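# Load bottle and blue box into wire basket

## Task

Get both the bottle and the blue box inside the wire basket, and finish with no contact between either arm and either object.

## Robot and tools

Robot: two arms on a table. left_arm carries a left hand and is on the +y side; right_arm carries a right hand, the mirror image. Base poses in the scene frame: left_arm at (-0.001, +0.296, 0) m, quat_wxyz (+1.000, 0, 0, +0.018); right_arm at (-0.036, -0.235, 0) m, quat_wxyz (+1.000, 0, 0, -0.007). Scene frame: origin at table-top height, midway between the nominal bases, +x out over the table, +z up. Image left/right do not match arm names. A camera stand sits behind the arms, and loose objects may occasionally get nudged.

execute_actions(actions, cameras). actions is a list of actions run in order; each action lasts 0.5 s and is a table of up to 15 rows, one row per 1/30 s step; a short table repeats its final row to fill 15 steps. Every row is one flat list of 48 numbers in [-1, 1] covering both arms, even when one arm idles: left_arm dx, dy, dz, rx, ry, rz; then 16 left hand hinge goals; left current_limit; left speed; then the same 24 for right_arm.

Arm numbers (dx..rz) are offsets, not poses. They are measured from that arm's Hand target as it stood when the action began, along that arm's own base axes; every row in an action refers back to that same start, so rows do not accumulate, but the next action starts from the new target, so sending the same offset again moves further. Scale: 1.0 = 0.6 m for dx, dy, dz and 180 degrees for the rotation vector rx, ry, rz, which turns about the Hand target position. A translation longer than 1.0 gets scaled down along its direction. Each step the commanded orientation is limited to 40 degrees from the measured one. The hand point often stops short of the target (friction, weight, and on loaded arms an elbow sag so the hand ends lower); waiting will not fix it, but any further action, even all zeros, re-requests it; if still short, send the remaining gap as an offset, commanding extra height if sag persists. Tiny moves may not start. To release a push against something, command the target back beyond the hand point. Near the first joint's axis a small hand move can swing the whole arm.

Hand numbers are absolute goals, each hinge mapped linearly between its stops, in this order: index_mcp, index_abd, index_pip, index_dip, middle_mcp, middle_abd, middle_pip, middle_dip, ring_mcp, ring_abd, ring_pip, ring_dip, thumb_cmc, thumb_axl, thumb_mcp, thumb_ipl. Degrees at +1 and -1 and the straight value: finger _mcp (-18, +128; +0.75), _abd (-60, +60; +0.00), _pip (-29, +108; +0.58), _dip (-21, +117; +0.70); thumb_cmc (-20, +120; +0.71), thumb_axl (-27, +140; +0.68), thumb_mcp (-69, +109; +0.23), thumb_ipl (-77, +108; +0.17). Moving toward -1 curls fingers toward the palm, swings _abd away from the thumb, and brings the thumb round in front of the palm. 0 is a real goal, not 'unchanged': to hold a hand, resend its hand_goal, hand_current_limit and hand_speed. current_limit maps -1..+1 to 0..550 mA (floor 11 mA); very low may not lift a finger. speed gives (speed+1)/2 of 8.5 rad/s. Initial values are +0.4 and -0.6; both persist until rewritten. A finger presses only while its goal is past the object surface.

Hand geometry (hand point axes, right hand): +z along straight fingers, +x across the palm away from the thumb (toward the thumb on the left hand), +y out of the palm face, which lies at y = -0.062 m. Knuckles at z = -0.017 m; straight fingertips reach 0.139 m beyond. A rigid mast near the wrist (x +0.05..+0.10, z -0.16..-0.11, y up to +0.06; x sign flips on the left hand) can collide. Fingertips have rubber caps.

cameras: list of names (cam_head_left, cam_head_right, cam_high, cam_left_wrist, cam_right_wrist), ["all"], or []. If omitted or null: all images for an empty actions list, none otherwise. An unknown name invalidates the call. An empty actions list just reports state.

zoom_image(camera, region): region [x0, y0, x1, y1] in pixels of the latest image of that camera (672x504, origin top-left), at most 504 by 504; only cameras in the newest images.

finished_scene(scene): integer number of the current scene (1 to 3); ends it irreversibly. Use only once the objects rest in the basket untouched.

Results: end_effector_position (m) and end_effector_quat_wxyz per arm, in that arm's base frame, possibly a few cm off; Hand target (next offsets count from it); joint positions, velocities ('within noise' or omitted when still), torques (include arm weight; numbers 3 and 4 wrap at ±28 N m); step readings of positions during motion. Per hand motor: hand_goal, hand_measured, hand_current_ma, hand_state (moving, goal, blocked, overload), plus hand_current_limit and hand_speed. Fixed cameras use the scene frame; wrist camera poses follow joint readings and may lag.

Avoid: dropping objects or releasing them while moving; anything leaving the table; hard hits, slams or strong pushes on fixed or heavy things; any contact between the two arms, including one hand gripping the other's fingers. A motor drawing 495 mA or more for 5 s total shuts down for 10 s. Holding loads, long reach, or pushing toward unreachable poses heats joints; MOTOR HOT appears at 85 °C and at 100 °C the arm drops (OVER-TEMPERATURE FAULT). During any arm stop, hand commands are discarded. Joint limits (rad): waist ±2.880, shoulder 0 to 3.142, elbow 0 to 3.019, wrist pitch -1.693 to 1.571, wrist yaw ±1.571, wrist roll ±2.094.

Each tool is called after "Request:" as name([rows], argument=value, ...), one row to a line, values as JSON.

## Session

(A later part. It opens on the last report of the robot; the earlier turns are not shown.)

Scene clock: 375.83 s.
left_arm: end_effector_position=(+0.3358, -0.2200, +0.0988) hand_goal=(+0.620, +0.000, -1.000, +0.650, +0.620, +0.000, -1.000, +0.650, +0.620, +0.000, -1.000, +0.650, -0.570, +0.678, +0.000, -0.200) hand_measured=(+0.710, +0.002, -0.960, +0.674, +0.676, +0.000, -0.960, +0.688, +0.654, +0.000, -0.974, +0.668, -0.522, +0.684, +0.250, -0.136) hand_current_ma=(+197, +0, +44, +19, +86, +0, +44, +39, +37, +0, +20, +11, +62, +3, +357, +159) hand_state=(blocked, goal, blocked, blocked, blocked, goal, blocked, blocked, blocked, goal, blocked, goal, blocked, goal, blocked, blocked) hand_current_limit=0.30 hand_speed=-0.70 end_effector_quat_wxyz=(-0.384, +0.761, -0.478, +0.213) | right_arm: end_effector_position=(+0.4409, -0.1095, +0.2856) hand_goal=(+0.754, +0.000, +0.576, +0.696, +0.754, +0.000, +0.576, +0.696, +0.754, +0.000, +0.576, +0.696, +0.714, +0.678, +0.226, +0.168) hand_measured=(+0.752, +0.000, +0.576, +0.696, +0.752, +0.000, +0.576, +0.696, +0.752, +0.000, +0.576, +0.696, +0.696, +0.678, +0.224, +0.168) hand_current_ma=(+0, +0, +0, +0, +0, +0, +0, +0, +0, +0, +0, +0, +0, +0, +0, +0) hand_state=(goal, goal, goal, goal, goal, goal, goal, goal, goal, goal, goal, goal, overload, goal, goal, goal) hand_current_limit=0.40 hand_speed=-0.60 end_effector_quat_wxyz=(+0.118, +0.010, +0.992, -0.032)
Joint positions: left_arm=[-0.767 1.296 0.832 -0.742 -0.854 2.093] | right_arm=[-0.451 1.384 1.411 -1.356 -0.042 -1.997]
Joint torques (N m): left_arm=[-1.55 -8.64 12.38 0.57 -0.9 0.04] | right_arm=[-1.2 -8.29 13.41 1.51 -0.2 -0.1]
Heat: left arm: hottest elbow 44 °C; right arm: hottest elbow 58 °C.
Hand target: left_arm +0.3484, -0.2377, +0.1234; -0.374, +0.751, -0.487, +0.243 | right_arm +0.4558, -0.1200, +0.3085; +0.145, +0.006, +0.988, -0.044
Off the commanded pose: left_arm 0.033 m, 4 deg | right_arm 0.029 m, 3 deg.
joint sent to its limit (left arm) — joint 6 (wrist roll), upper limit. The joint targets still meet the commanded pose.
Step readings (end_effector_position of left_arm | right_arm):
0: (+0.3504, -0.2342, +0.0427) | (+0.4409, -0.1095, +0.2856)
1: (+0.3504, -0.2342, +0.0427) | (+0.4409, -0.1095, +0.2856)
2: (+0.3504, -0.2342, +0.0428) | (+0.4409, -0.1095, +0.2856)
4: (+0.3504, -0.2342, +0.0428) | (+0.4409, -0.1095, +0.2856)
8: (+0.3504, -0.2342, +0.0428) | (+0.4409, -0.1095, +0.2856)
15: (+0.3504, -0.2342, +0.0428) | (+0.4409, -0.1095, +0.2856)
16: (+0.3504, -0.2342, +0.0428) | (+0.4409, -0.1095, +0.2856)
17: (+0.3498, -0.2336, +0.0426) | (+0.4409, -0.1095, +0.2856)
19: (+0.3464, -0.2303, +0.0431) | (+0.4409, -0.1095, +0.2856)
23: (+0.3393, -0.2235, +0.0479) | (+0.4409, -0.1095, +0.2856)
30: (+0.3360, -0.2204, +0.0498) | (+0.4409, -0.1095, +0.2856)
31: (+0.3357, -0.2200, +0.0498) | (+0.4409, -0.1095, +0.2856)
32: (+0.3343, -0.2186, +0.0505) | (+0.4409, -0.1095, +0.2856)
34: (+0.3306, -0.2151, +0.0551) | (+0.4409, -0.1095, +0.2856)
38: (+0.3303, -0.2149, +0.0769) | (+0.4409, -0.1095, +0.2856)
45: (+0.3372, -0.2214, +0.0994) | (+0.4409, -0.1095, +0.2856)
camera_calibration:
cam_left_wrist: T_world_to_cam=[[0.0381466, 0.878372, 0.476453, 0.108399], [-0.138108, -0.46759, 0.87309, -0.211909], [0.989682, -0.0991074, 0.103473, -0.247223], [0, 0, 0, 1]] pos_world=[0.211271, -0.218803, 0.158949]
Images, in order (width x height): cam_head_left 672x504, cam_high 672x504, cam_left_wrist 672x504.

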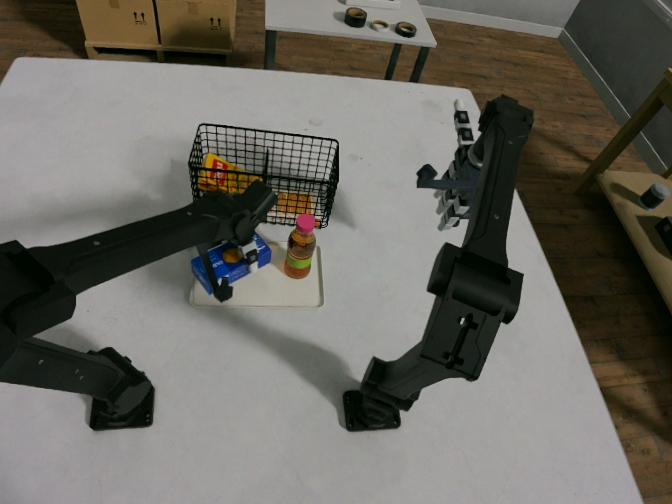

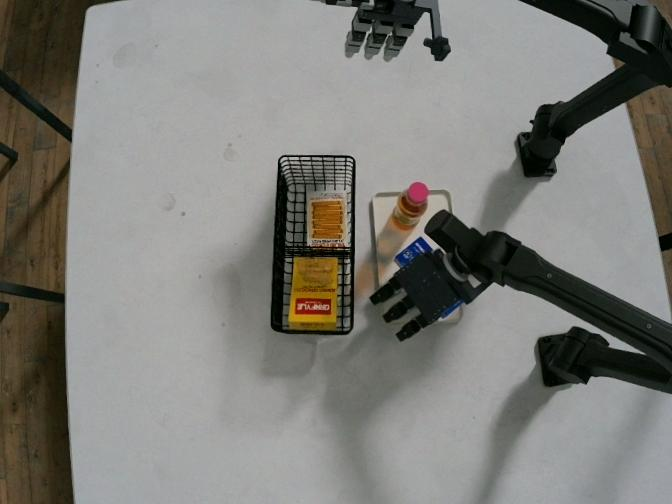

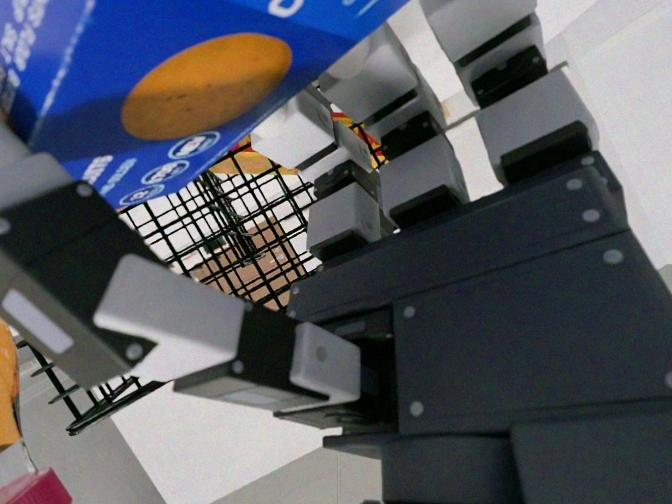

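Request:
execute_actions([
  [[0.0,0.0,-0.06,0,0,0, 0.62,0,-1,0.65,0.62,0,-1,0.65,0.62,0,-1,0.65,-0.571,0.678,0.0,-0.2,0.3,-0.7, 0,0,0,0,0,0, 0.754,0,0.576,0.696,0.754,0,0.576,0.696,0.754,0,0.576,0.696,0.714,0.678,0.226,0.168,0.4,-0.6]],
  [[0.0,0.0,-0.045,0,0,0, 0.62,0,-1,0.65,0.62,0,-1,0.65,0.62,0,-1,0.65,-0.571,0.678,0.0,-0.2,0.3,-0.7, 0,0,0,0,0,0, 0.754,0,0.576,0.696,0.754,0,0.576,0.696,0.754,0,0.576,0.696,0.714,0.678,0.226,0.168,0.4,-0.6]],
  [[0.0,0.0,-0.015,0,0,0, 0.62,0,-1,0.65,0.62,0,-1,0.65,0.62,0,-1,0.65,-0.571,0.678,0.0,-0.2,0.3,-0.7, 0,0,0,0,0,0, 0.754,0,0.576,0.696,0.754,0,0.576,0.696,0.754,0,0.576,0.696,0.714,0.678,0.226,0.168,0.4,-0.6]],
], cameras=["cam_head_left"])

Scene clock: 427.10 s.
left_arm: end_effector_position=(+0.3461, -0.2300, +0.0478) hand_goal=(+0.620, +0.000, -1.000, +0.650, +0.620, +0.000, -1.000, +0.650, +0.620, +0.000, -1.000, +0.650, -0.570, +0.678, +0.000, -0.200) hand_measured=(+0.710, +0.002, -0.960, +0.674, +0.676, +0.000, -0.960, +0.688, +0.654, +0.000, -0.974, +0.668, -0.522, +0.684, +0.250, -0.136) hand_current_ma=(+196, +0, +44, +19, +86, +0, +44, +39, +37, +0, +20, +11, +62, +3, +357, +159) hand_state=(blocked, goal, blocked, blocked, blocked, goal, blocked, blocked, blocked, goal, blocked, goal, blocked, goal, blocked, blocked) hand_current_limit=0.30 hand_speed=-0.70 end_effector_quat_wxyz=(-0.381, +0.762, -0.472, +0.227) | right_arm: end_effector_position=(+0.4409, -0.1095, +0.2856) hand_goal=(+0.754, +0.000, +0.576, +0.696, +0.754, +0.000, +0.576, +0.696, +0.754, +0.000, +0.576, +0.696, +0.714, +0.678, +0.226, +0.168) hand_measured=(+0.752, +0.000, +0.576, +0.696, +0.752, +0.000, +0.576, +0.696, +0.752, +0.000, +0.576, +0.696, +0.696, +0.678, +0.224, +0.168) hand_current_ma=(+0, +0, +0, +0, +0, +0, +0, +0, +0, +0, +0, +0, +0, +0, +0, +0) hand_state=(goal, goal, goal, goal, goal, goal, goal, goal, goal, goal, goal, goal, overload, goal, goal, goal) hand_current_limit=0.40 hand_speed=-0.60 end_effector_quat_wxyz=(+0.118, +0.010, +0.992, -0.032)
Joint positions: left_arm=[-0.767 1.401 0.768 -0.542 -0.853 2.095] | right_arm=[-0.451 1.384 1.411 -1.356 -0.042 -1.997]
Joint torques (N m): left_arm=[-1.49 -8.94 8.05 1.52 -0.86 0.03] | right_arm=[-1.32 -8.88 13.41 1.58 -0.19 -0.06]
Heat: left arm: hottest elbow 47 °C; right arm: hottest elbow 59 °C.
Hand target: left_arm +0.3485, -0.2377, +0.0516; -0.374, +0.751, -0.487, +0.243 | right_arm +0.4558, -0.1200, +0.3085; +0.145, +0.006, +0.988, -0.044
Off the commanded pose: left_arm 0.009 m, 3 deg | right_arm 0.029 m, 3 deg.
joint sent to its limit (left arm) — joint 6 (wrist roll), upper limit. The joint targets still meet the commanded pose.
Step readings (end_effector_position of left_arm | right_arm):
0: (+0.3358, -0.2200, +0.0988) | (+0.4409, -0.1095, +0.2856)
1: (+0.3358, -0.2200, +0.0988) | (+0.4409, -0.1095, +0.2856)
2: (+0.3363, -0.2205, +0.0987) | (+0.4409, -0.1095, +0.2856)
4: (+0.3402, -0.2242, +0.0979) | (+0.4409, -0.1095, +0.2856)
8: (+0.3467, -0.2305, +0.0915) | (+0.4409, -0.1095, +0.2856)
15: (+0.3448, -0.2287, +0.0809) | (+0.4409, -0.1095, +0.2856)
16: (+0.3450, -0.2288, +0.0809) | (+0.4409, -0.1095, +0.2856)
17: (+0.3457, -0.2295, +0.0803) | (+0.4409, -0.1095, +0.2856)
19: (+0.3476, -0.2314, +0.0771) | (+0.4409, -0.1095, +0.2856)
23: (+0.3464, -0.2302, +0.0634) | (+0.4409, -0.1095, +0.2856)
30: (+0.3439, -0.2279, +0.0525) | (+0.4409, -0.1095, +0.2856)
31: (+0.3442, -0.2282, +0.0526) | (+0.4409, -0.1095, +0.2856)
32: (+0.3447, -0.2287, +0.0528) | (+0.4409, -0.1095, +0.2856)
34: (+0.3460, -0.2299, +0.0528) | (+0.4409, -0.1095, +0.2856)
38: (+0.3469, -0.2308, +0.0512) | (+0.4409, -0.1095, +0.2856)
45: (+0.3460, -0.2299, +0.0478) | (+0.4409, -0.1095, +0.2856)
Images, in order (width x height): cam_head_left 672x504.

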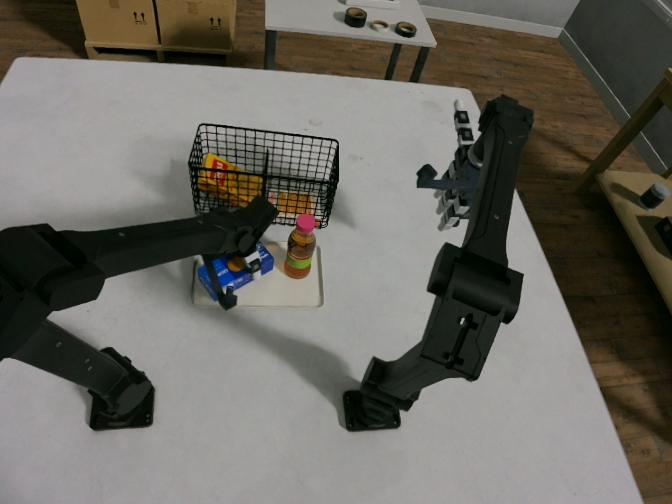

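Request:
execute_actions([
  [[0.0,0.0,-0.009,0,0,0, 0.7,0,-1,0.696,0.7,0,-1,0.696,0.7,0,-1,0.696,-0.571,0.678,0.25,-0.16,0.3,-0.7, 0,0,0,0,0,0, 0.754,0,0.576,0.696,0.754,0,0.576,0.696,0.754,0,0.576,0.696,0.714,0.678,0.226,0.168,0.4,-0.6]],
  [[0.0,0.0,0,0,0,0, 0.85,0,-0.94,0.696,0.85,0,-0.94,0.696,0.85,0,-0.94,0.696,-0.571,0.678,0.5,-0.157,0.3,-0.7, 0,0,0,0,0,0, 0.754,0,0.576,0.696,0.754,0,0.576,0.696,0.754,0,0.576,0.696,0.714,0.678,0.226,0.168,0.4,-0.6]],
  [[0.0,0.0,0.02,0,0,0, 0.85,0,-0.94,0.696,0.85,0,-0.94,0.696,0.85,0,-0.94,0.696,-0.571,0.678,0.5,-0.157,0.3,-0.7, 0,0,0,0,0,0, 0.754,0,0.576,0.696,0.754,0,0.576,0.696,0.754,0,0.576,0.696,0.714,0.678,0.226,0.168,0.4,-0.6]],
  [[-0.040,0.080,0.0,0,0,0, 0.85,0,-0.94,0.696,0.85,0,-0.94,0.696,0.85,0,-0.94,0.696,-0.571,0.678,0.5,-0.157,0.3,-0.7, 0,0,0,0,0,0, 0.754,0,0.576,0.696,0.754,0,0.576,0.696,0.754,0,0.576,0.696,0.714,0.678,0.226,0.168,0.4,-0.6]],
], cameras=["cam_head_left","cam_high","cam_left_wrist"])

Request:
zoom_image(camera="cam_head_left", region=[170, 160, 350, 320])

Request:
zoom_image(camera="cam_high", region=[360, 160, 520, 350])

Scene clock: 435.57 s.
left_arm: end_effector_position=(+0.3221, -0.1946, +0.0538) hand_goal=(+0.850, +0.000, -0.940, +0.696, +0.850, +0.000, -0.940, +0.696, +0.850, +0.000, -0.940, +0.696, -0.570, +0.678, +0.500, -0.156) hand_measured=(+0.838, +0.002, -0.940, +0.700, +0.838, +0.000, -0.940, +0.700, +0.838, +0.000, -0.940, +0.696, -0.568, +0.680, +0.492, -0.154) hand_current_ma=(-6, +0, +0, +1, -6, +0, +0, +1, -6, +0, +0, +0, +0, +0, -5, +0) hand_state=(goal, goal, goal, goal, goal, goal, goal, goal, goal, goal, goal, goal, goal, goal, goal, goal) hand_current_limit=0.30 hand_speed=-0.70 end_effector_quat_wxyz=(-0.385, +0.767, -0.460, +0.230) | right_arm: end_effector_position=(+0.4409, -0.1095, +0.2856) hand_goal=(+0.754, +0.000, +0.576, +0.696, +0.754, +0.000, +0.576, +0.696, +0.754, +0.000, +0.576, +0.696, +0.714, +0.678, +0.226, +0.168) hand_measured=(+0.752, +0.000, +0.576, +0.696, +0.752, +0.000, +0.576, +0.696, +0.752, +0.000, +0.576, +0.696, +0.696, +0.678, +0.224, +0.168) hand_current_ma=(+0, +0, +0, +0, +0, +0, +0, +0, +0, +0, +0, +0, +0, +0, +0, +0) hand_state=(goal, goal, goal, goal, goal, goal, goal, goal, goal, goal, goal, goal, overload, goal, goal, goal) hand_current_limit=0.40 hand_speed=-0.60 end_effector_quat_wxyz=(+0.118, +0.010, +0.992, -0.032)
Joint positions: left_arm=[-0.745 1.274 0.664 -0.549 -0.859 2.096] | right_arm=[-0.451 1.384 1.411 -1.356 -0.042 -1.997]
Joint torques (N m): left_arm=[0.5 -8 7.79 0.47 -0.91 0.01] | right_arm=[-1.14 -8.94 13.33 1.61 -0.21 -0.07]
Heat: left arm: hottest elbow 47 °C; right arm: hottest elbow 59 °C.
Hand target: left_arm +0.3245, -0.1897, +0.0580; -0.375, +0.751, -0.487, +0.243 | right_arm +0.4558, -0.1200, +0.3085; +0.145, +0.006, +0.988, -0.044
Off the commanded pose: left_arm 0.007 m, 4 deg | right_arm 0.029 m, 3 deg.
joint sent to its limit (left arm) — joint 6 (wrist roll), upper limit. The joint targets are off in orientation, not in position.
Step readings (end_effector_position of left_arm | right_arm):
0: (+0.3461, -0.2300, +0.0478) | (+0.4409, -0.1095, +0.2856)
1: (+0.3462, -0.2301, +0.0478) | (+0.4409, -0.1095, +0.2856)
2: (+0.3462, -0.2301, +0.0476) | (+0.4409, -0.1095, +0.2856)
4: (+0.3468, -0.2307, +0.0472) | (+0.4409, -0.1095, +0.2856)
8: (+0.3473, -0.2311, +0.0457) | (+0.4409, -0.1095, +0.2856)
15: (+0.3474, -0.2313, +0.0457) | (+0.4409, -0.1095, +0.2856)
16: (+0.3475, -0.2313, +0.0457) | (+0.4409, -0.1095, +0.2856)
17: (+0.3476, -0.2314, +0.0457) | (+0.4409, -0.1095, +0.2856)
19: (+0.3478, -0.2317, +0.0458) | (+0.4409, -0.1095, +0.2856)
23: (+0.3480, -0.2318, +0.0459) | (+0.4409, -0.1095, +0.2856)
30: (+0.3480, -0.2318, +0.0459) | (+0.4409, -0.1095, +0.2856)
31: (+0.3480, -0.2318, +0.0459) | (+0.4409, -0.1095, +0.2856)
32: (+0.3480, -0.2318, +0.0459) | (+0.4409, -0.1095, +0.2856)
34: (+0.3477, -0.2315, +0.0458) | (+0.4409, -0.1095, +0.2856)
38: (+0.3459, -0.2298, +0.0450) | (+0.4409, -0.1095, +0.2856)
45: (+0.3450, -0.2290, +0.0446) | (+0.4409, -0.1095, +0.2856)
46: (+0.3450, -0.2289, +0.0448) | (+0.4409, -0.1095, +0.2856)
47: (+0.3440, -0.2280, +0.0448) | (+0.4409, -0.1095, +0.2856)
49: (+0.3375, -0.2214, +0.0455) | (+0.4409, -0.1095, +0.2856)
53: (+0.3233, -0.2016, +0.0480) | (+0.4409, -0.1095, +0.2856)
60: (+0.3224, -0.1948, +0.0539) | (+0.4409, -0.1095, +0.2856)
camera_calibration:
cam_left_wrist: T_world_to_cam=[[0.00162192, 0.891351, 0.45331, 0.12353], [-0.160207, -0.447224, 0.879957, -0.151918], [0.987082, -0.0740506, 0.142075, -0.222783], [0, 0, 0, 1]] pos_world=[0.195367, -0.194547, 0.109336]
Images, in order (width x height): cam_head_left 672x504, cam_high 672x504, cam_left_wrist 672x504.

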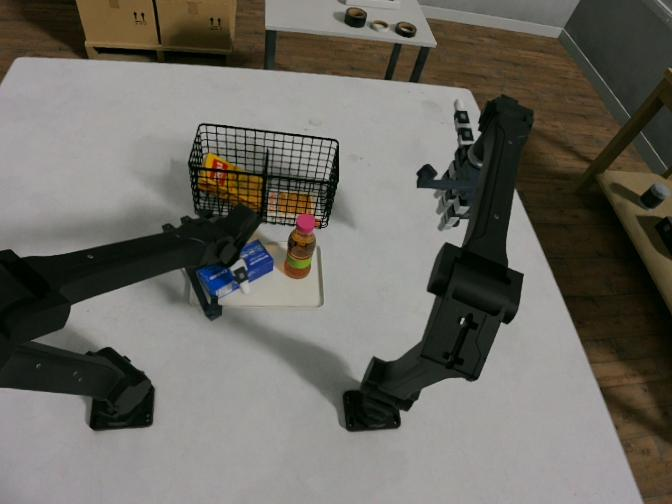

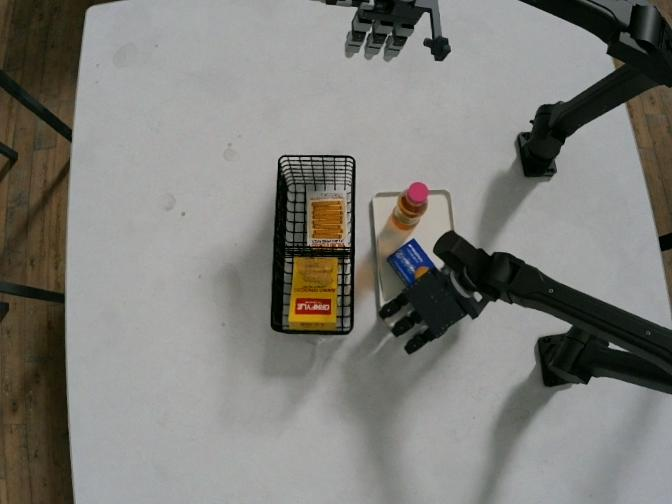

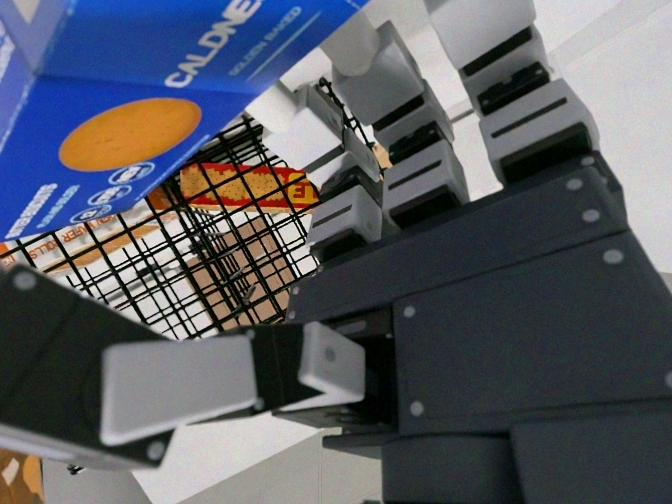

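Scaled by 2.800 from the camera's 672x504 image, which has a finer 960x720 frame.

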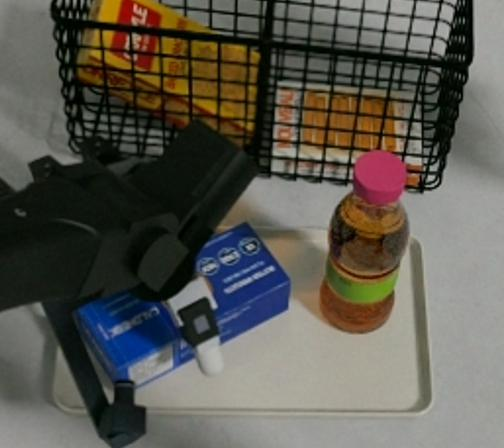

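Scaled by 2.653 from the camera's 672x504 image, which has a finer 960x720 frame.

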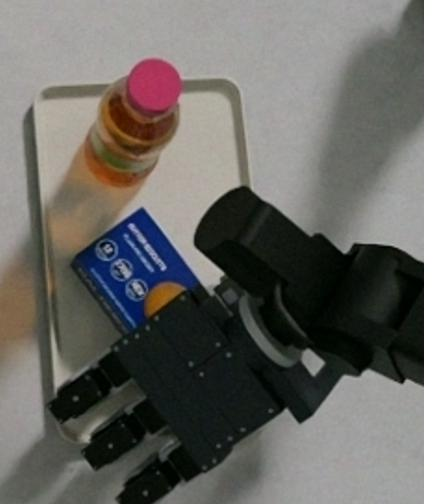

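Request:
execute_actions([
  [[-0.012,0.022,-0.03,0,0,0, 0.85,0,-0.94,0.696,0.85,0,-0.94,0.696,0.85,0,-0.94,0.696,-0.571,0.678,0.5,-0.157,0.3,-0.7, 0,0,0,0,0,0, 0.754,0,0.576,0.696,0.754,0,0.576,0.696,0.754,0,0.576,0.696,0.714,0.678,0.226,0.168,0.4,-0.6]],
  [[0.0,0.0,0,0,0,0, 0.76,0,-1,0.696,0.76,0,-1,0.696,0.76,0,-1,0.696,-0.571,0.678,0.25,-0.157,0.2,-0.7, 0,0,0,0,0,0, 0.754,0,0.576,0.696,0.754,0,0.576,0.696,0.754,0,0.576,0.696,0.714,0.678,0.226,0.168,0.4,-0.6]],
  [[0.0,0.0,0,0,0,0, 0.66,0,-1,0.67,0.66,0,-1,0.67,0.66,0,-1,0.67,-0.571,0.678,0.02,-0.18,0.3,-0.7, 0,0,0,0,0,0, 0.754,0,0.576,0.696,0.754,0,0.576,0.696,0.754,0,0.576,0.696,0.714,0.678,0.226,0.168,0.4,-0.6]],
], cameras=["cam_head_left","cam_left_wrist"])

Request:
zoom_image(camera="cam_head_left", region=[170, 160, 350, 320])

Scene clock: 442.30 s.
left_arm: end_effector_position=(+0.3114, -0.1782, +0.0356) hand_goal=(+0.660, +0.000, -1.000, +0.670, +0.660, +0.000, -1.000, +0.670, +0.660, +0.000, -1.000, +0.670, -0.570, +0.678, +0.020, -0.180) hand_measured=(+0.734, +0.002, -0.972, +0.692, +0.724, +0.000, -0.972, +0.690, +0.658, +0.000, -0.994, +0.674, -0.562, +0.678, +0.254, -0.158) hand_current_ma=(+142, +0, +25, +17, +111, +0, +25, +13, +0, +0, +2, +1, +3, +0, +358, +26) hand_state=(blocked, goal, blocked, blocked, blocked, goal, blocked, goal, goal, goal, goal, goal, goal, goal, blocked, blocked) hand_current_limit=0.30 hand_speed=-0.70 end_effector_quat_wxyz=(-0.390, +0.768, -0.458, +0.220) | right_arm: end_effector_position=(+0.4409, -0.1095, +0.2856) hand_goal=(+0.754, +0.000, +0.576, +0.696, +0.754, +0.000, +0.576, +0.696, +0.754, +0.000, +0.576, +0.696, +0.714, +0.678, +0.226, +0.168) hand_measured=(+0.752, +0.000, +0.576, +0.696, +0.752, +0.000, +0.576, +0.696, +0.752, +0.000, +0.576, +0.696, +0.696, +0.678, +0.224, +0.168) hand_current_ma=(+0, +0, +0, +0, +0, +0, +0, +0, +0, +0, +0, +0, +0, +0, +0, +0) hand_state=(goal, goal, goal, goal, goal, goal, goal, goal, goal, goal, goal, goal, overload, goal, goal, goal) hand_current_limit=0.40 hand_speed=-0.60 end_effector_quat_wxyz=(+0.118, +0.010, +0.992, -0.032)
Joint positions: left_arm=[-0.735 1.271 0.605 -0.51 -0.866 2.095] | right_arm=[-0.451 1.384 1.411 -1.356 -0.042 -1.997]
Joint torques (N m): left_arm=[0.62 -7.24 7.56 1.37 -0.81 0.02] | right_arm=[-1.14 -8.82 13.42 1.52 -0.18 -0.09]
Heat: left arm: hottest elbow 47 °C; right arm: hottest elbow 59 °C.
Hand target: left_arm +0.3173, -0.1765, +0.0401; -0.374, +0.751, -0.487, +0.243 | right_arm +0.4558, -0.1200, +0.3085; +0.145, +0.006, +0.988, -0.044
Off the commanded pose: left_arm 0.008 m, 5 deg | right_arm 0.029 m, 3 deg.
joint sent to its limit (left arm) — joint 6 (wrist roll), upper limit. The joint targets are off in orientation, not in position.
Step readings (end_effector_position of left_arm | right_arm):
0: (+0.3221, -0.1946, +0.0538) | (+0.4409, -0.1095, +0.2856)
1: (+0.3219, -0.1943, +0.0535) | (+0.4409, -0.1095, +0.2856)
2: (+0.3214, -0.1937, +0.0528) | (+0.4409, -0.1095, +0.2856)
4: (+0.3188, -0.1901, +0.0484) | (+0.4409, -0.1095, +0.2856)
8: (+0.3103, -0.1797, +0.0365) | (+0.4409, -0.1095, +0.2856)
15: (+0.3105, -0.1783, +0.0349) | (+0.4409, -0.1095, +0.2856)
16: (+0.3107, -0.1784, +0.0350) | (+0.4409, -0.1095, +0.2856)
17: (+0.3108, -0.1783, +0.0351) | (+0.4409, -0.1095, +0.2856)
19: (+0.3109, -0.1784, +0.0351) | (+0.4409, -0.1095, +0.2856)
23: (+0.3109, -0.1784, +0.0351) | (+0.4409, -0.1095, +0.2856)
30: (+0.3109, -0.1784, +0.0351) | (+0.4409, -0.1095, +0.2856)
31: (+0.3109, -0.1784, +0.0351) | (+0.4409, -0.1095, +0.2856)
32: (+0.3109, -0.1783, +0.0351) | (+0.4409, -0.1095, +0.2856)
34: (+0.3112, -0.1781, +0.0353) | (+0.4409, -0.1095, +0.2856)
38: (+0.3114, -0.1782, +0.0356) | (+0.4409, -0.1095, +0.2856)
45: (+0.3114, -0.1782, +0.0356) | (+0.4409, -0.1095, +0.2856)
camera_calibration:
cam_left_wrist: T_world_to_cam=[[-0.00597255, 0.883985, 0.467477, 0.117755], [-0.147126, -0.463175, 0.87397, -0.137071], [0.9891, -0.0635584, 0.132824, -0.20679], [0, 0, 0, 1]] pos_world=[0.185072, -0.180725, 0.0922146]
Images, in order (width x height): cam_head_left 672x504, cam_left_wrist 672x504.

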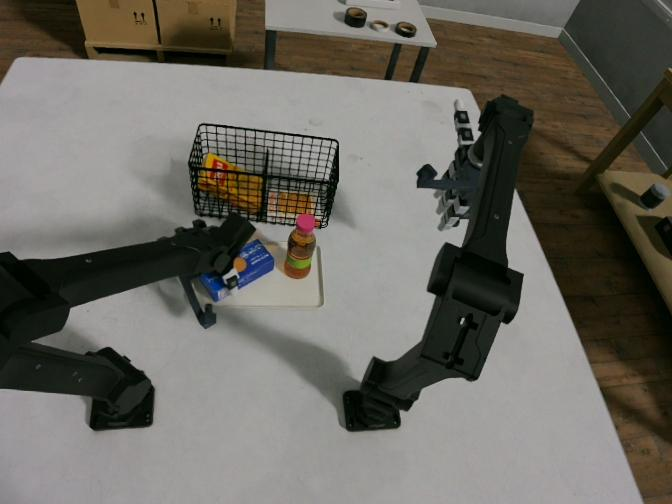

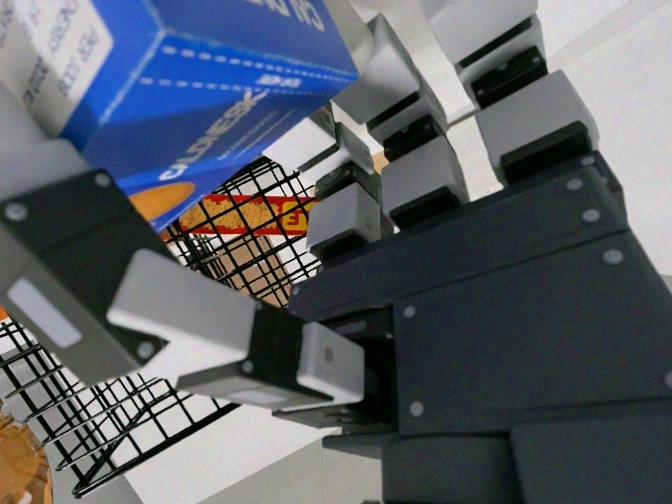

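Scaled by 2.800 from the camera's 672x504 image, which has a finer 960x720 frame.

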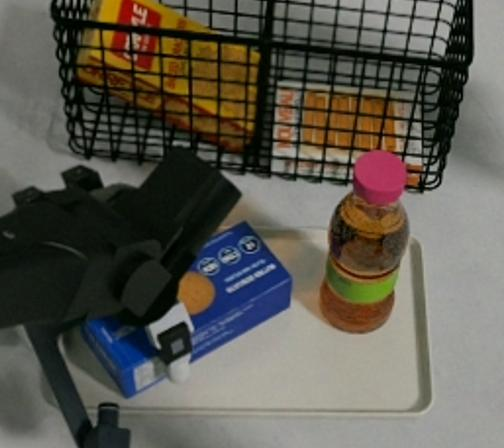

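Request:
execute_actions([
  [[0,0,0,0,0,0, 0.6,0,-1,0.64,0.6,0,-1,0.64,0.66,0,-1,0.67,-0.571,0.678,-0.02,-0.22,0.4,-0.7, 0,0,0,0,0,0, 0.754,0,0.576,0.696,0.754,0,0.576,0.696,0.754,0,0.576,0.696,0.714,0.678,0.226,0.168,0.4,-0.6]],
  [[0,0,0.06,0,0,0, 0.6,0,-1,0.64,0.6,0,-1,0.64,0.66,0,-1,0.67,-0.571,0.678,-0.02,-0.22,0.4,-0.7, 0,0,0,0,0,0, 0.754,0,0.576,0.696,0.754,0,0.576,0.696,0.754,0,0.576,0.696,0.714,0.678,0.226,0.168,0.4,-0.6]],
  [[0,0,0.10,0,0,0, 0.6,0,-1,0.64,0.6,0,-1,0.64,0.66,0,-1,0.67,-0.571,0.678,-0.02,-0.22,0.4,-0.7, 0,0,0,0,0,0, 0.754,0,0.576,0.696,0.754,0,0.576,0.696,0.754,0,0.576,0.696,0.714,0.678,0.226,0.168,0.4,-0.6]],
], cameras=["cam_head_left","cam_left_wrist"])

Request:
zoom_image(camera="cam_head_left", region=[170, 160, 350, 320])

Scene clock: 466.53 s.
left_arm: end_effector_position=(+0.2993, -0.1663, +0.1109) hand_goal=(+0.600, +0.000, -1.000, +0.640, +0.600, +0.000, -1.000, +0.640, +0.660, +0.000, -1.000, +0.670, -0.570, +0.678, -0.020, -0.220) hand_measured=(+0.694, +0.002, -0.930, +0.686, +0.692, +0.000, -0.942, +0.678, +0.658, +0.000, -0.994, +0.674, -0.542, +0.678, +0.254, -0.164) hand_current_ma=(+210, +0, +114, +57, +200, +0, +80, +42, +0, +0, +2, +1, +24, +0, +385, +129) hand_state=(blocked, goal, blocked, blocked, blocked, goal, blocked, blocked, goal, goal, goal, goal, blocked, goal, blocked, blocked) hand_current_limit=0.40 hand_speed=-0.70 end_effector_quat_wxyz=(-0.395, +0.764, -0.466, +0.206) | right_arm: end_effector_position=(+0.4409, -0.1095, +0.2856) hand_goal=(+0.754, +0.000, +0.576, +0.696, +0.754, +0.000, +0.576, +0.696, +0.754, +0.000, +0.576, +0.696, +0.714, +0.678, +0.226, +0.168) hand_measured=(+0.752, +0.000, +0.576, +0.696, +0.752, +0.000, +0.576, +0.696, +0.752, +0.000, +0.576, +0.696, +0.696, +0.678, +0.224, +0.168) hand_current_ma=(+0, +0, +0, +0, +0, +0, +0, +0, +0, +0, +0, +0, +0, +0, +0, +0) hand_state=(goal, goal, goal, goal, goal, goal, goal, goal, goal, goal, goal, goal, overload, goal, goal, goal) hand_current_limit=0.40 hand_speed=-0.60 end_effector_quat_wxyz=(+0.118, +0.010, +0.992, -0.032)
Joint positions: left_arm=[-0.735 1.107 0.715 -0.815 -0.87 2.1] | right_arm=[-0.451 1.384 1.411 -1.356 -0.042 -1.997]
Joint torques (N m): left_arm=[0.38 -5.71 12.82 0.65 -0.81 -0.03] | right_arm=[-1.49 -8.7 13.41 1.62 -0.22 -0.1]
Heat: left arm: hottest elbow 47 °C; right arm: hottest elbow 59 °C.
Hand target: left_arm +0.3172, -0.1766, +0.1360; -0.374, +0.751, -0.487, +0.243 | right_arm +0.4558, -0.1200, +0.3085; +0.145, +0.006, +0.988, -0.044
Off the commanded pose: left_arm 0.033 m, 6 deg | right_arm 0.029 m, 3 deg.
joint sent to its limit (left arm) — joint 6 (wrist roll), upper limit. The joint targets are off in orientation, not in position.
Step readings (end_effector_position of left_arm | right_arm):
0: (+0.3114, -0.1782, +0.0356) | (+0.4409, -0.1095, +0.2856)
1: (+0.3114, -0.1782, +0.0356) | (+0.4409, -0.1095, +0.2856)
2: (+0.3115, -0.1782, +0.0357) | (+0.4409, -0.1095, +0.2856)
4: (+0.3117, -0.1783, +0.0362) | (+0.4409, -0.1095, +0.2856)
8: (+0.3118, -0.1784, +0.0363) | (+0.4409, -0.1095, +0.2856)
15: (+0.3118, -0.1784, +0.0363) | (+0.4409, -0.1095, +0.2856)
16: (+0.3118, -0.1784, +0.0364) | (+0.4409, -0.1095, +0.2856)
17: (+0.3112, -0.1778, +0.0367) | (+0.4409, -0.1095, +0.2856)
19: (+0.3071, -0.1741, +0.0388) | (+0.4409, -0.1095, +0.2856)
23: (+0.3006, -0.1682, +0.0466) | (+0.4409, -0.1095, +0.2856)
30: (+0.2966, -0.1646, +0.0495) | (+0.4409, -0.1095, +0.2856)
31: (+0.2962, -0.1642, +0.0495) | (+0.4409, -0.1095, +0.2856)
32: (+0.2949, -0.1631, +0.0507) | (+0.4409, -0.1095, +0.2856)
34: (+0.2919, -0.1599, +0.0582) | (+0.4409, -0.1095, +0.2856)
38: (+0.2954, -0.1622, +0.0866) | (+0.4409, -0.1095, +0.2856)
45: (+0.3018, -0.1680, +0.1119) | (+0.4409, -0.1095, +0.2856)
camera_calibration:
cam_left_wrist: T_world_to_cam=[[0.00623258, 0.871127, 0.491018, 0.0635723], [-0.128234, -0.486277, 0.864344, -0.207461], [0.991724, -0.0683526, 0.108678, -0.202958], [0, 0, 0, 1]] pos_world=[0.174278, -0.170136, 0.170159]
Images, in order (width x height): cam_head_left 672x504, cam_left_wrist 672x504.

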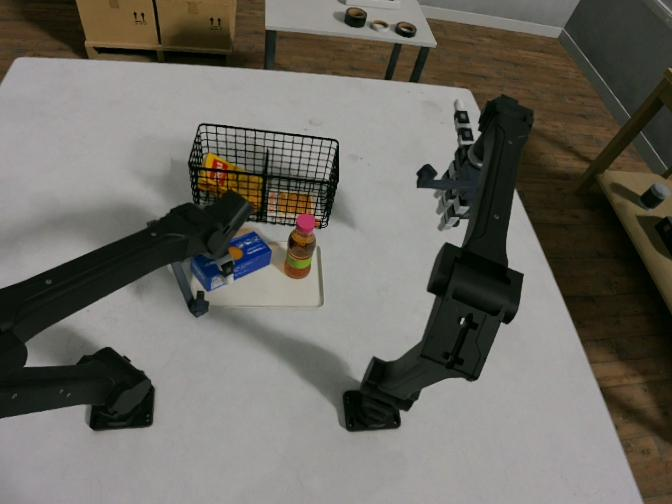

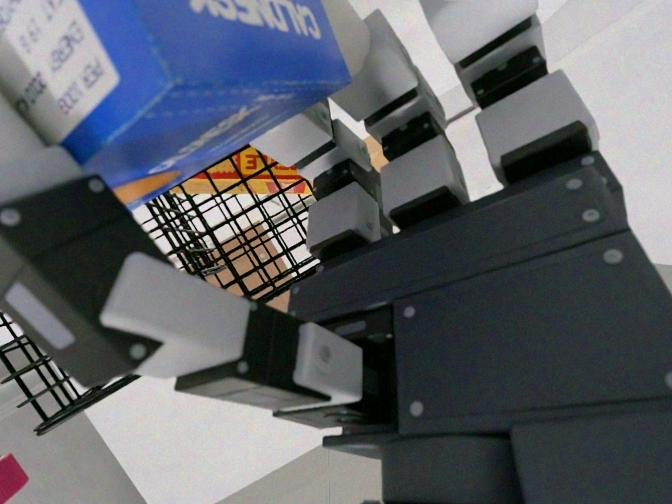

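Scaled by 2.800 from the camera's 672x504 image, which has a finer 960x720 frame.

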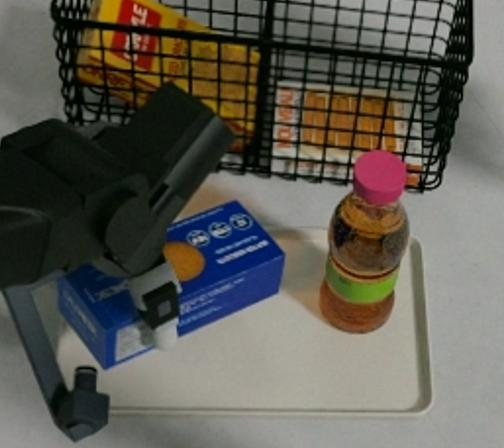

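Request:
execute_actions([
  [[0,0,0.12,0,0,0, 0.6,0,-1,0.64,0.6,0,-1,0.64,0.66,0,-1,0.67,-0.571,0.678,-0.02,-0.22,0.4,-0.7, 0,0,0,0,0,0, 0.754,0,0.576,0.696,0.754,0,0.576,0.696,0.754,0,0.576,0.696,0.714,0.678,0.226,0.168,0.4,-0.6]],
  [[0,0,0.12,0,0,0, 0.6,0,-1,0.64,0.6,0,-1,0.64,0.66,0,-1,0.67,-0.571,0.678,-0.02,-0.22,0.4,-0.7, 0,0,0,0,0,0, 0.754,0,0.576,0.696,0.754,0,0.576,0.696,0.754,0,0.576,0.696,0.714,0.678,0.226,0.168,0.4,-0.6]],
  [[0.04,-0.04,0.12,0.03,0.02,0, 0.6,0,-1,0.64,0.6,0,-1,0.64,0.66,0,-1,0.67,-0.571,0.678,-0.02,-0.22,0.4,-0.7, 0,0,0,0,0,0, 0.754,0,0.576,0.696,0.754,0,0.576,0.696,0.754,0,0.576,0.696,0.714,0.678,0.226,0.168,0.4,-0.6]],
  [[0.08,-0.067,0.03,0.043,0.025,0, 0.6,0,-1,0.64,0.6,0,-1,0.64,0.66,0,-1,0.67,-0.571,0.678,-0.02,-0.22,0.4,-0.7, 0,0,0,0,0,0, 0.754,0,0.576,0.696,0.754,0,0.576,0.696,0.754,0,0.576,0.696,0.714,0.678,0.226,0.168,0.4,-0.6]],
], cameras=["cam_head_left","cam_high","cam_left_wrist"])

Scene clock: 473.37 s.
left_arm: end_effector_position=(+0.3863, -0.2347, +0.3370) hand_goal=(+0.600, +0.000, -1.000, +0.640, +0.600, +0.000, -1.000, +0.640, +0.660, +0.000, -1.000, +0.670, -0.570, +0.678, -0.020, -0.220) hand_measured=(+0.684, +0.002, -0.930, +0.686, +0.684, +0.002, -0.942, +0.672, +0.656, +0.000, -0.994, +0.674, -0.534, +0.682, +0.254, -0.164) hand_current_ma=(+175, +0, +114, +57, +173, +0, +80, +31, -1, +0, +2, +1, +40, +1, +385, +129) hand_state=(blocked, goal, blocked, blocked, blocked, goal, blocked, blocked, goal, goal, goal, goal, blocked, goal, blocked, blocked) hand_current_limit=0.40 hand_speed=-0.70 end_effector_quat_wxyz=(-0.442, +0.729, -0.516, +0.084) | right_arm: end_effector_position=(+0.4409, -0.1095, +0.2856) hand_goal=(+0.754, +0.000, +0.576, +0.696, +0.754, +0.000, +0.576, +0.696, +0.754, +0.000, +0.576, +0.696, +0.714, +0.678, +0.226, +0.168) hand_measured=(+0.752, +0.000, +0.576, +0.696, +0.752, +0.000, +0.576, +0.696, +0.752, +0.000, +0.576, +0.696, +0.696, +0.678, +0.224, +0.168) hand_current_ma=(+0, +0, +0, +0, +0, +0, +0, +0, +0, +0, +0, +0, +0, +0, +0, +0) hand_state=(goal, goal, goal, goal, goal, goal, goal, goal, goal, goal, goal, goal, overload, goal, goal, goal) hand_current_limit=0.40 hand_speed=-0.60 end_effector_quat_wxyz=(+0.118, +0.010, +0.992, -0.032)
Joint positions: left_arm=[-0.742 1.522 1.711 -1.677 -0.93 2.101] | right_arm=[-0.451 1.384 1.411 -1.356 -0.042 -1.997]
Joint torques (N m): left_arm=[-1.14 -13.86 13.2 -0.08 -1.02 0.02] | right_arm=[-1.03 -9.05 13.42 1.57 -0.2 -0.04]
Heat: left arm: hottest elbow 47 °C; right arm: hottest elbow 59 °C.
Hand target: left_arm +0.3892, -0.2407, +0.3700; -0.423, +0.719, -0.536, +0.132 | right_arm +0.4558, -0.1200, +0.3085; +0.145, +0.006, +0.988, -0.044
Off the commanded pose: left_arm 0.034 m, 7 deg | right_arm 0.029 m, 3 deg.
joint sent to its limit (left arm) — joint 6 (wrist roll), upper limit. The joint targets are off in orientation, not in position.
Step readings (end_effector_position of left_arm | right_arm):
0: (+0.2992, -0.1663, +0.1109) | (+0.4409, -0.1095, +0.2856)
1: (+0.2992, -0.1662, +0.1111) | (+0.4409, -0.1095, +0.2856)
2: (+0.2977, -0.1649, +0.1125) | (+0.4409, -0.1095, +0.2856)
4: (+0.2946, -0.1620, +0.1198) | (+0.4409, -0.1095, +0.2856)
8: (+0.2984, -0.1649, +0.1520) | (+0.4409, -0.1095, +0.2856)
15: (+0.3039, -0.1700, +0.1826) | (+0.4409, -0.1095, +0.2856)
16: (+0.3032, -0.1695, +0.1826) | (+0.4409, -0.1095, +0.2856)
17: (+0.3009, -0.1678, +0.1837) | (+0.4409, -0.1095, +0.2856)
19: (+0.2969, -0.1643, +0.1917) | (+0.4409, -0.1095, +0.2856)
23: (+0.3019, -0.1683, +0.2260) | (+0.4409, -0.1095, +0.2856)
30: (+0.3060, -0.1720, +0.2526) | (+0.4409, -0.1095, +0.2856)
31: (+0.3053, -0.1715, +0.2525) | (+0.4409, -0.1095, +0.2856)
32: (+0.3037, -0.1699, +0.2544) | (+0.4409, -0.1095, +0.2856)
34: (+0.3062, -0.1697, +0.2670) | (+0.4409, -0.1095, +0.2856)
38: (+0.3279, -0.1861, +0.3080) | (+0.4409, -0.1095, +0.2856)
45: (+0.3339, -0.1921, +0.3275) | (+0.4409, -0.1095, +0.2856)
46: (+0.3337, -0.1920, +0.3272) | (+0.4409, -0.1095, +0.2856)
47: (+0.3345, -0.1918, +0.3283) | (+0.4409, -0.1095, +0.2856)
49: (+0.3442, -0.1972, +0.3363) | (+0.4409, -0.1095, +0.2856)
53: (+0.3766, -0.2239, +0.3462) | (+0.4409, -0.1095, +0.2856)
60: (+0.3860, -0.2343, +0.3285) | (+0.4409, -0.1095, +0.2856)
camera_calibration:
cam_left_wrist: T_world_to_cam=[[0.0995904, 0.735007, 0.670706, -0.116999], [0.0112699, -0.674847, 0.737872, -0.480669], [0.994965, -0.0659262, -0.0754917, -0.257113], [0, 0, 0, 1]] pos_world=[0.272888, -0.255333, 0.413734]
Images, in order (width x height): cam_head_left 672x504, cam_high 672x504, cam_left_wrist 672x504.

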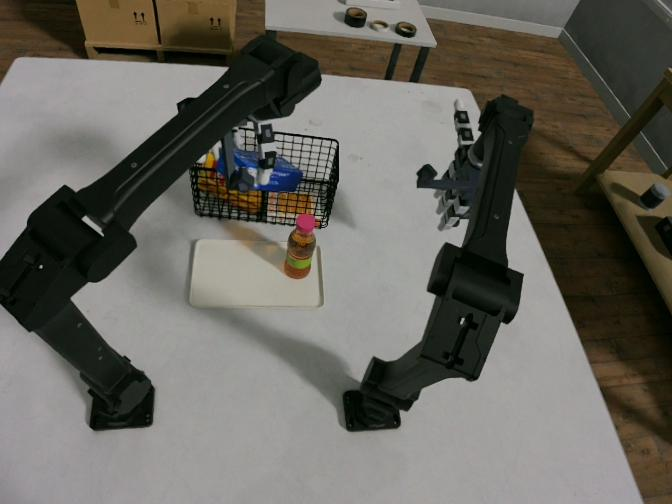

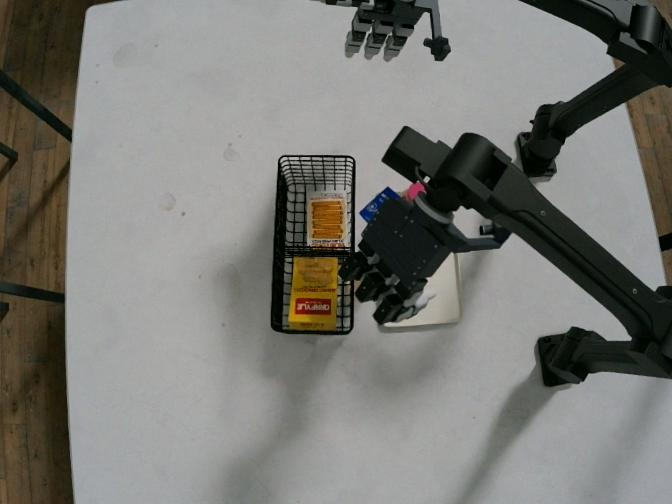

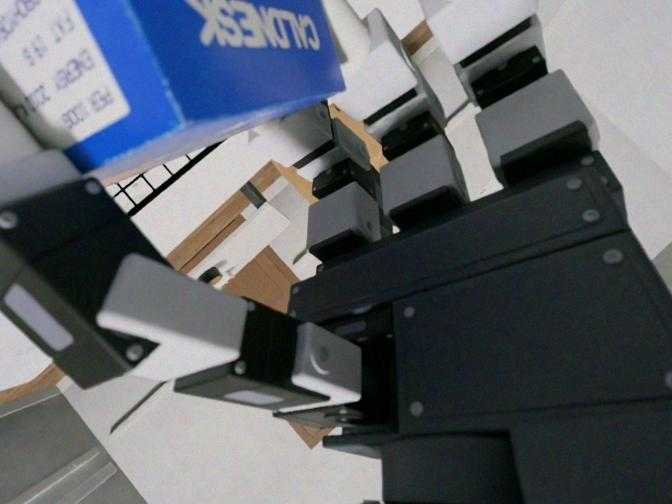

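Request:
execute_actions([
  [[0.08,-0.067,0,0.043,0.025,0, 0.6,0,-1,0.64,0.6,0,-1,0.64,0.66,0,-1,0.67,-0.571,0.678,-0.02,-0.22,0.4,-0.7, 0,0,0,0,0,0, 0.754,0,0.576,0.696,0.754,0,0.576,0.696,0.754,0,0.576,0.696,0.714,0.678,0.226,0.168,0.4,-0.6]],
  [[0.08,-0.067,0,0.043,0.025,0, 0.6,0,-1,0.64,0.6,0,-1,0.64,0.66,0,-1,0.67,-0.571,0.678,-0.02,-0.22,0.4,-0.7, 0,0,0,0,0,0, 0.754,0,0.576,0.696,0.754,0,0.576,0.696,0.754,0,0.576,0.696,0.714,0.678,0.226,0.168,0.4,-0.6]],
  [[0.08,-0.067,0,0.043,0.025,0, 0.6,0,-1,0.64,0.6,0,-1,0.64,0.66,0,-1,0.67,-0.571,0.678,-0.02,-0.22,0.4,-0.7, 0,0,0,0,0,0, 0.754,0,0.576,0.696,0.754,0,0.576,0.696,0.754,0,0.576,0.696,0.714,0.678,0.226,0.168,0.4,-0.6]],
], cameras=["cam_head_left","cam_head_right","cam_high","cam_left_wrist"])

Request:
zoom_image(camera="cam_head_left", region=[170, 60, 370, 260])

Request:
zoom_image(camera="cam_high", region=[260, 130, 440, 350])

Scene clock: 480.23 s.
left_arm: end_effector_position=(+0.5331, -0.3542, +0.3344) hand_goal=(+0.600, +0.000, -1.000, +0.640, +0.600, +0.000, -1.000, +0.640, +0.660, +0.000, -1.000, +0.670, -0.570, +0.678, -0.020, -0.220) hand_measured=(+0.684, +0.002, -0.930, +0.686, +0.682, +0.002, -0.942, +0.672, +0.656, +0.000, -0.994, +0.674, -0.532, +0.682, +0.254, -0.164) hand_current_ma=(+171, +0, +114, +57, +167, +0, +80, +31, -1, +0, +2, +1, +43, +2, +385, +129) hand_state=(blocked, goal, blocked, blocked, blocked, goal, blocked, blocked, goal, goal, goal, goal, blocked, goal, blocked, blocked) hand_current_limit=0.40 hand_speed=-0.70 end_effector_quat_wxyz=(-0.539, +0.685, -0.470, +0.141) | right_arm: end_effector_position=(+0.4409, -0.1095, +0.2856) hand_goal=(+0.754, +0.000, +0.576, +0.696, +0.754, +0.000, +0.576, +0.696, +0.754, +0.000, +0.576, +0.696, +0.714, +0.678, +0.226, +0.168) hand_measured=(+0.752, +0.000, +0.576, +0.696, +0.752, +0.000, +0.576, +0.696, +0.752, +0.000, +0.576, +0.696, +0.696, +0.678, +0.224, +0.168) hand_current_ma=(+0, +0, +0, +0, +0, +0, +0, +0, +0, +0, +0, +0, +0, +0, +0, +0) hand_state=(goal, goal, goal, goal, goal, goal, goal, goal, goal, goal, goal, goal, overload, goal, goal, goal) hand_current_limit=0.40 hand_speed=-0.60 end_effector_quat_wxyz=(+0.118, +0.010, +0.992, -0.032)
Joint positions: left_arm=[-0.786 2.022 2.321 -1.699 -1.175 2.101] | right_arm=[-0.451 1.384 1.411 -1.356 -0.042 -1.997]
Joint torques (N m): left_arm=[-1.32 -20.95 13.24 0.2 -1.41 0.01] | right_arm=[-1.03 -8.76 13.37 1.5 -0.2 -0.1]
Heat: left arm: hottest elbow 49 °C; right arm: hottest elbow 60 °C.
Hand target: left_arm +0.5332, -0.3613, +0.3702; -0.493, +0.629, -0.597, -0.063 | right_arm +0.4558, -0.1200, +0.3085; +0.145, +0.006, +0.988, -0.044
Off the commanded pose: left_arm 0.036 m, 29 deg | right_arm 0.029 m, 3 deg.
joint sent to its limit (left arm) — joint 4 (wrist pitch), lower limit; joint 6 (wrist roll), upper limit. The joint targets are off in orientation, not in position.
Step readings (end_effector_position of left_arm | right_arm):
0: (+0.3863, -0.2347, +0.3370) | (+0.4409, -0.1095, +0.2856)
1: (+0.3864, -0.2347, +0.3375) | (+0.4409, -0.1095, +0.2856)
2: (+0.3877, -0.2348, +0.3390) | (+0.4409, -0.1095, +0.2856)
4: (+0.3982, -0.2400, +0.3477) | (+0.4409, -0.1095, +0.2856)
8: (+0.4233, -0.2599, +0.3551) | (+0.4409, -0.1095, +0.2856)
15: (+0.4336, -0.2728, +0.3337) | (+0.4409, -0.1095, +0.2856)
16: (+0.4343, -0.2732, +0.3326) | (+0.4409, -0.1095, +0.2856)
17: (+0.4366, -0.2739, +0.3338) | (+0.4409, -0.1095, +0.2856)
19: (+0.4500, -0.2812, +0.3419) | (+0.4409, -0.1095, +0.2856)
23: (+0.4723, -0.2993, +0.3508) | (+0.4409, -0.1095, +0.2856)
30: (+0.4811, -0.3120, +0.3358) | (+0.4409, -0.1095, +0.2856)
31: (+0.4819, -0.3124, +0.3349) | (+0.4409, -0.1095, +0.2856)
32: (+0.4851, -0.3137, +0.3360) | (+0.4409, -0.1095, +0.2856)
34: (+0.4990, -0.3221, +0.3434) | (+0.4409, -0.1095, +0.2856)
38: (+0.5209, -0.3386, +0.3498) | (+0.4409, -0.1095, +0.2856)
45: (+0.5314, -0.3520, +0.3333) | (+0.4409, -0.1095, +0.2856)
camera_calibration:
cam_left_wrist: T_world_to_cam=[[-0.0576879, 0.652828, 0.755307, -0.0155539], [-0.158618, -0.75295, 0.638676, -0.46489], [0.985653, -0.0829613, 0.146986, -0.486788], [0, 0, 0, 1]] pos_world=[0.405167, -0.38027, 0.380213]
Images, in order (width x height): cam_head_left 672x504, cam_head_right 672x504, cam_high 672x504, cam_left_wrist 672x504.

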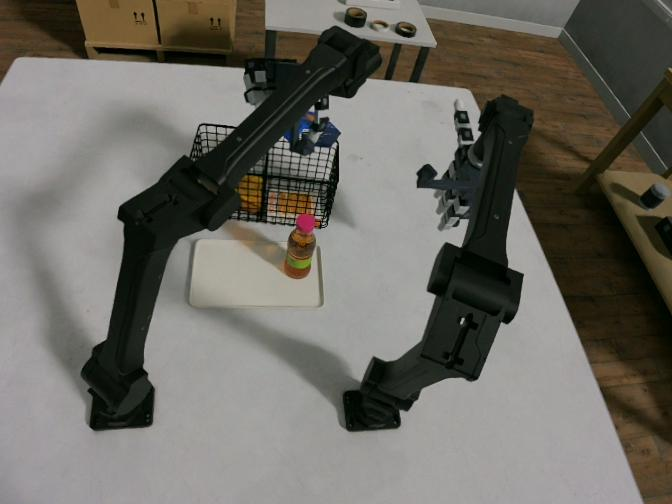

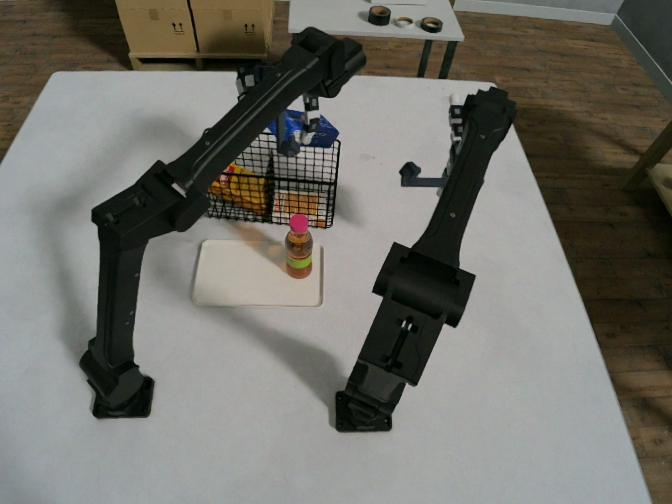

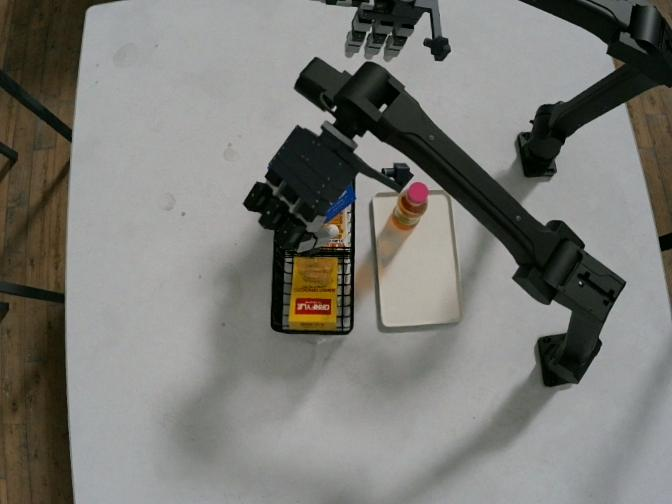

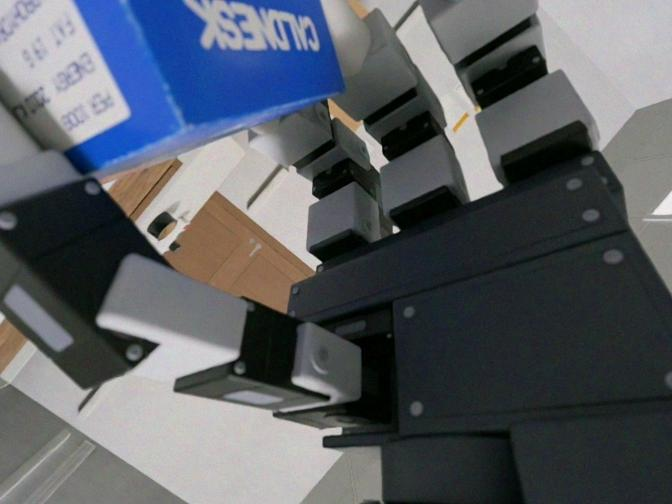

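Scaled by 2.520 from the camera's 672x504 image, which has a finer 960x720 frame.

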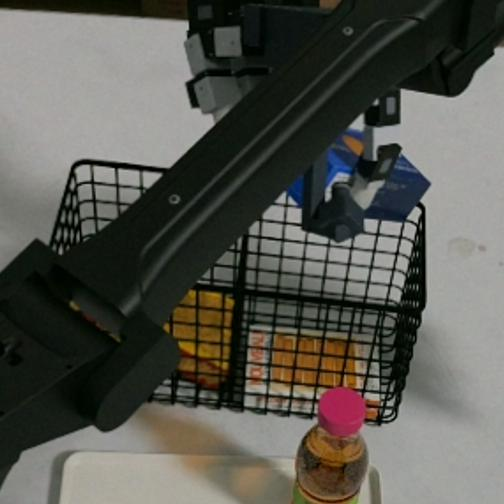

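Scaled by 2.291 from the camera's 672x504 image, which has a finer 960x720 frame.

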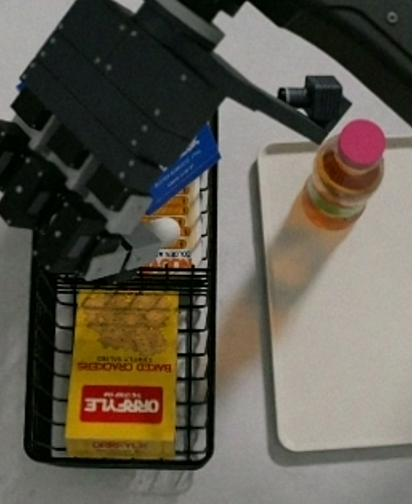

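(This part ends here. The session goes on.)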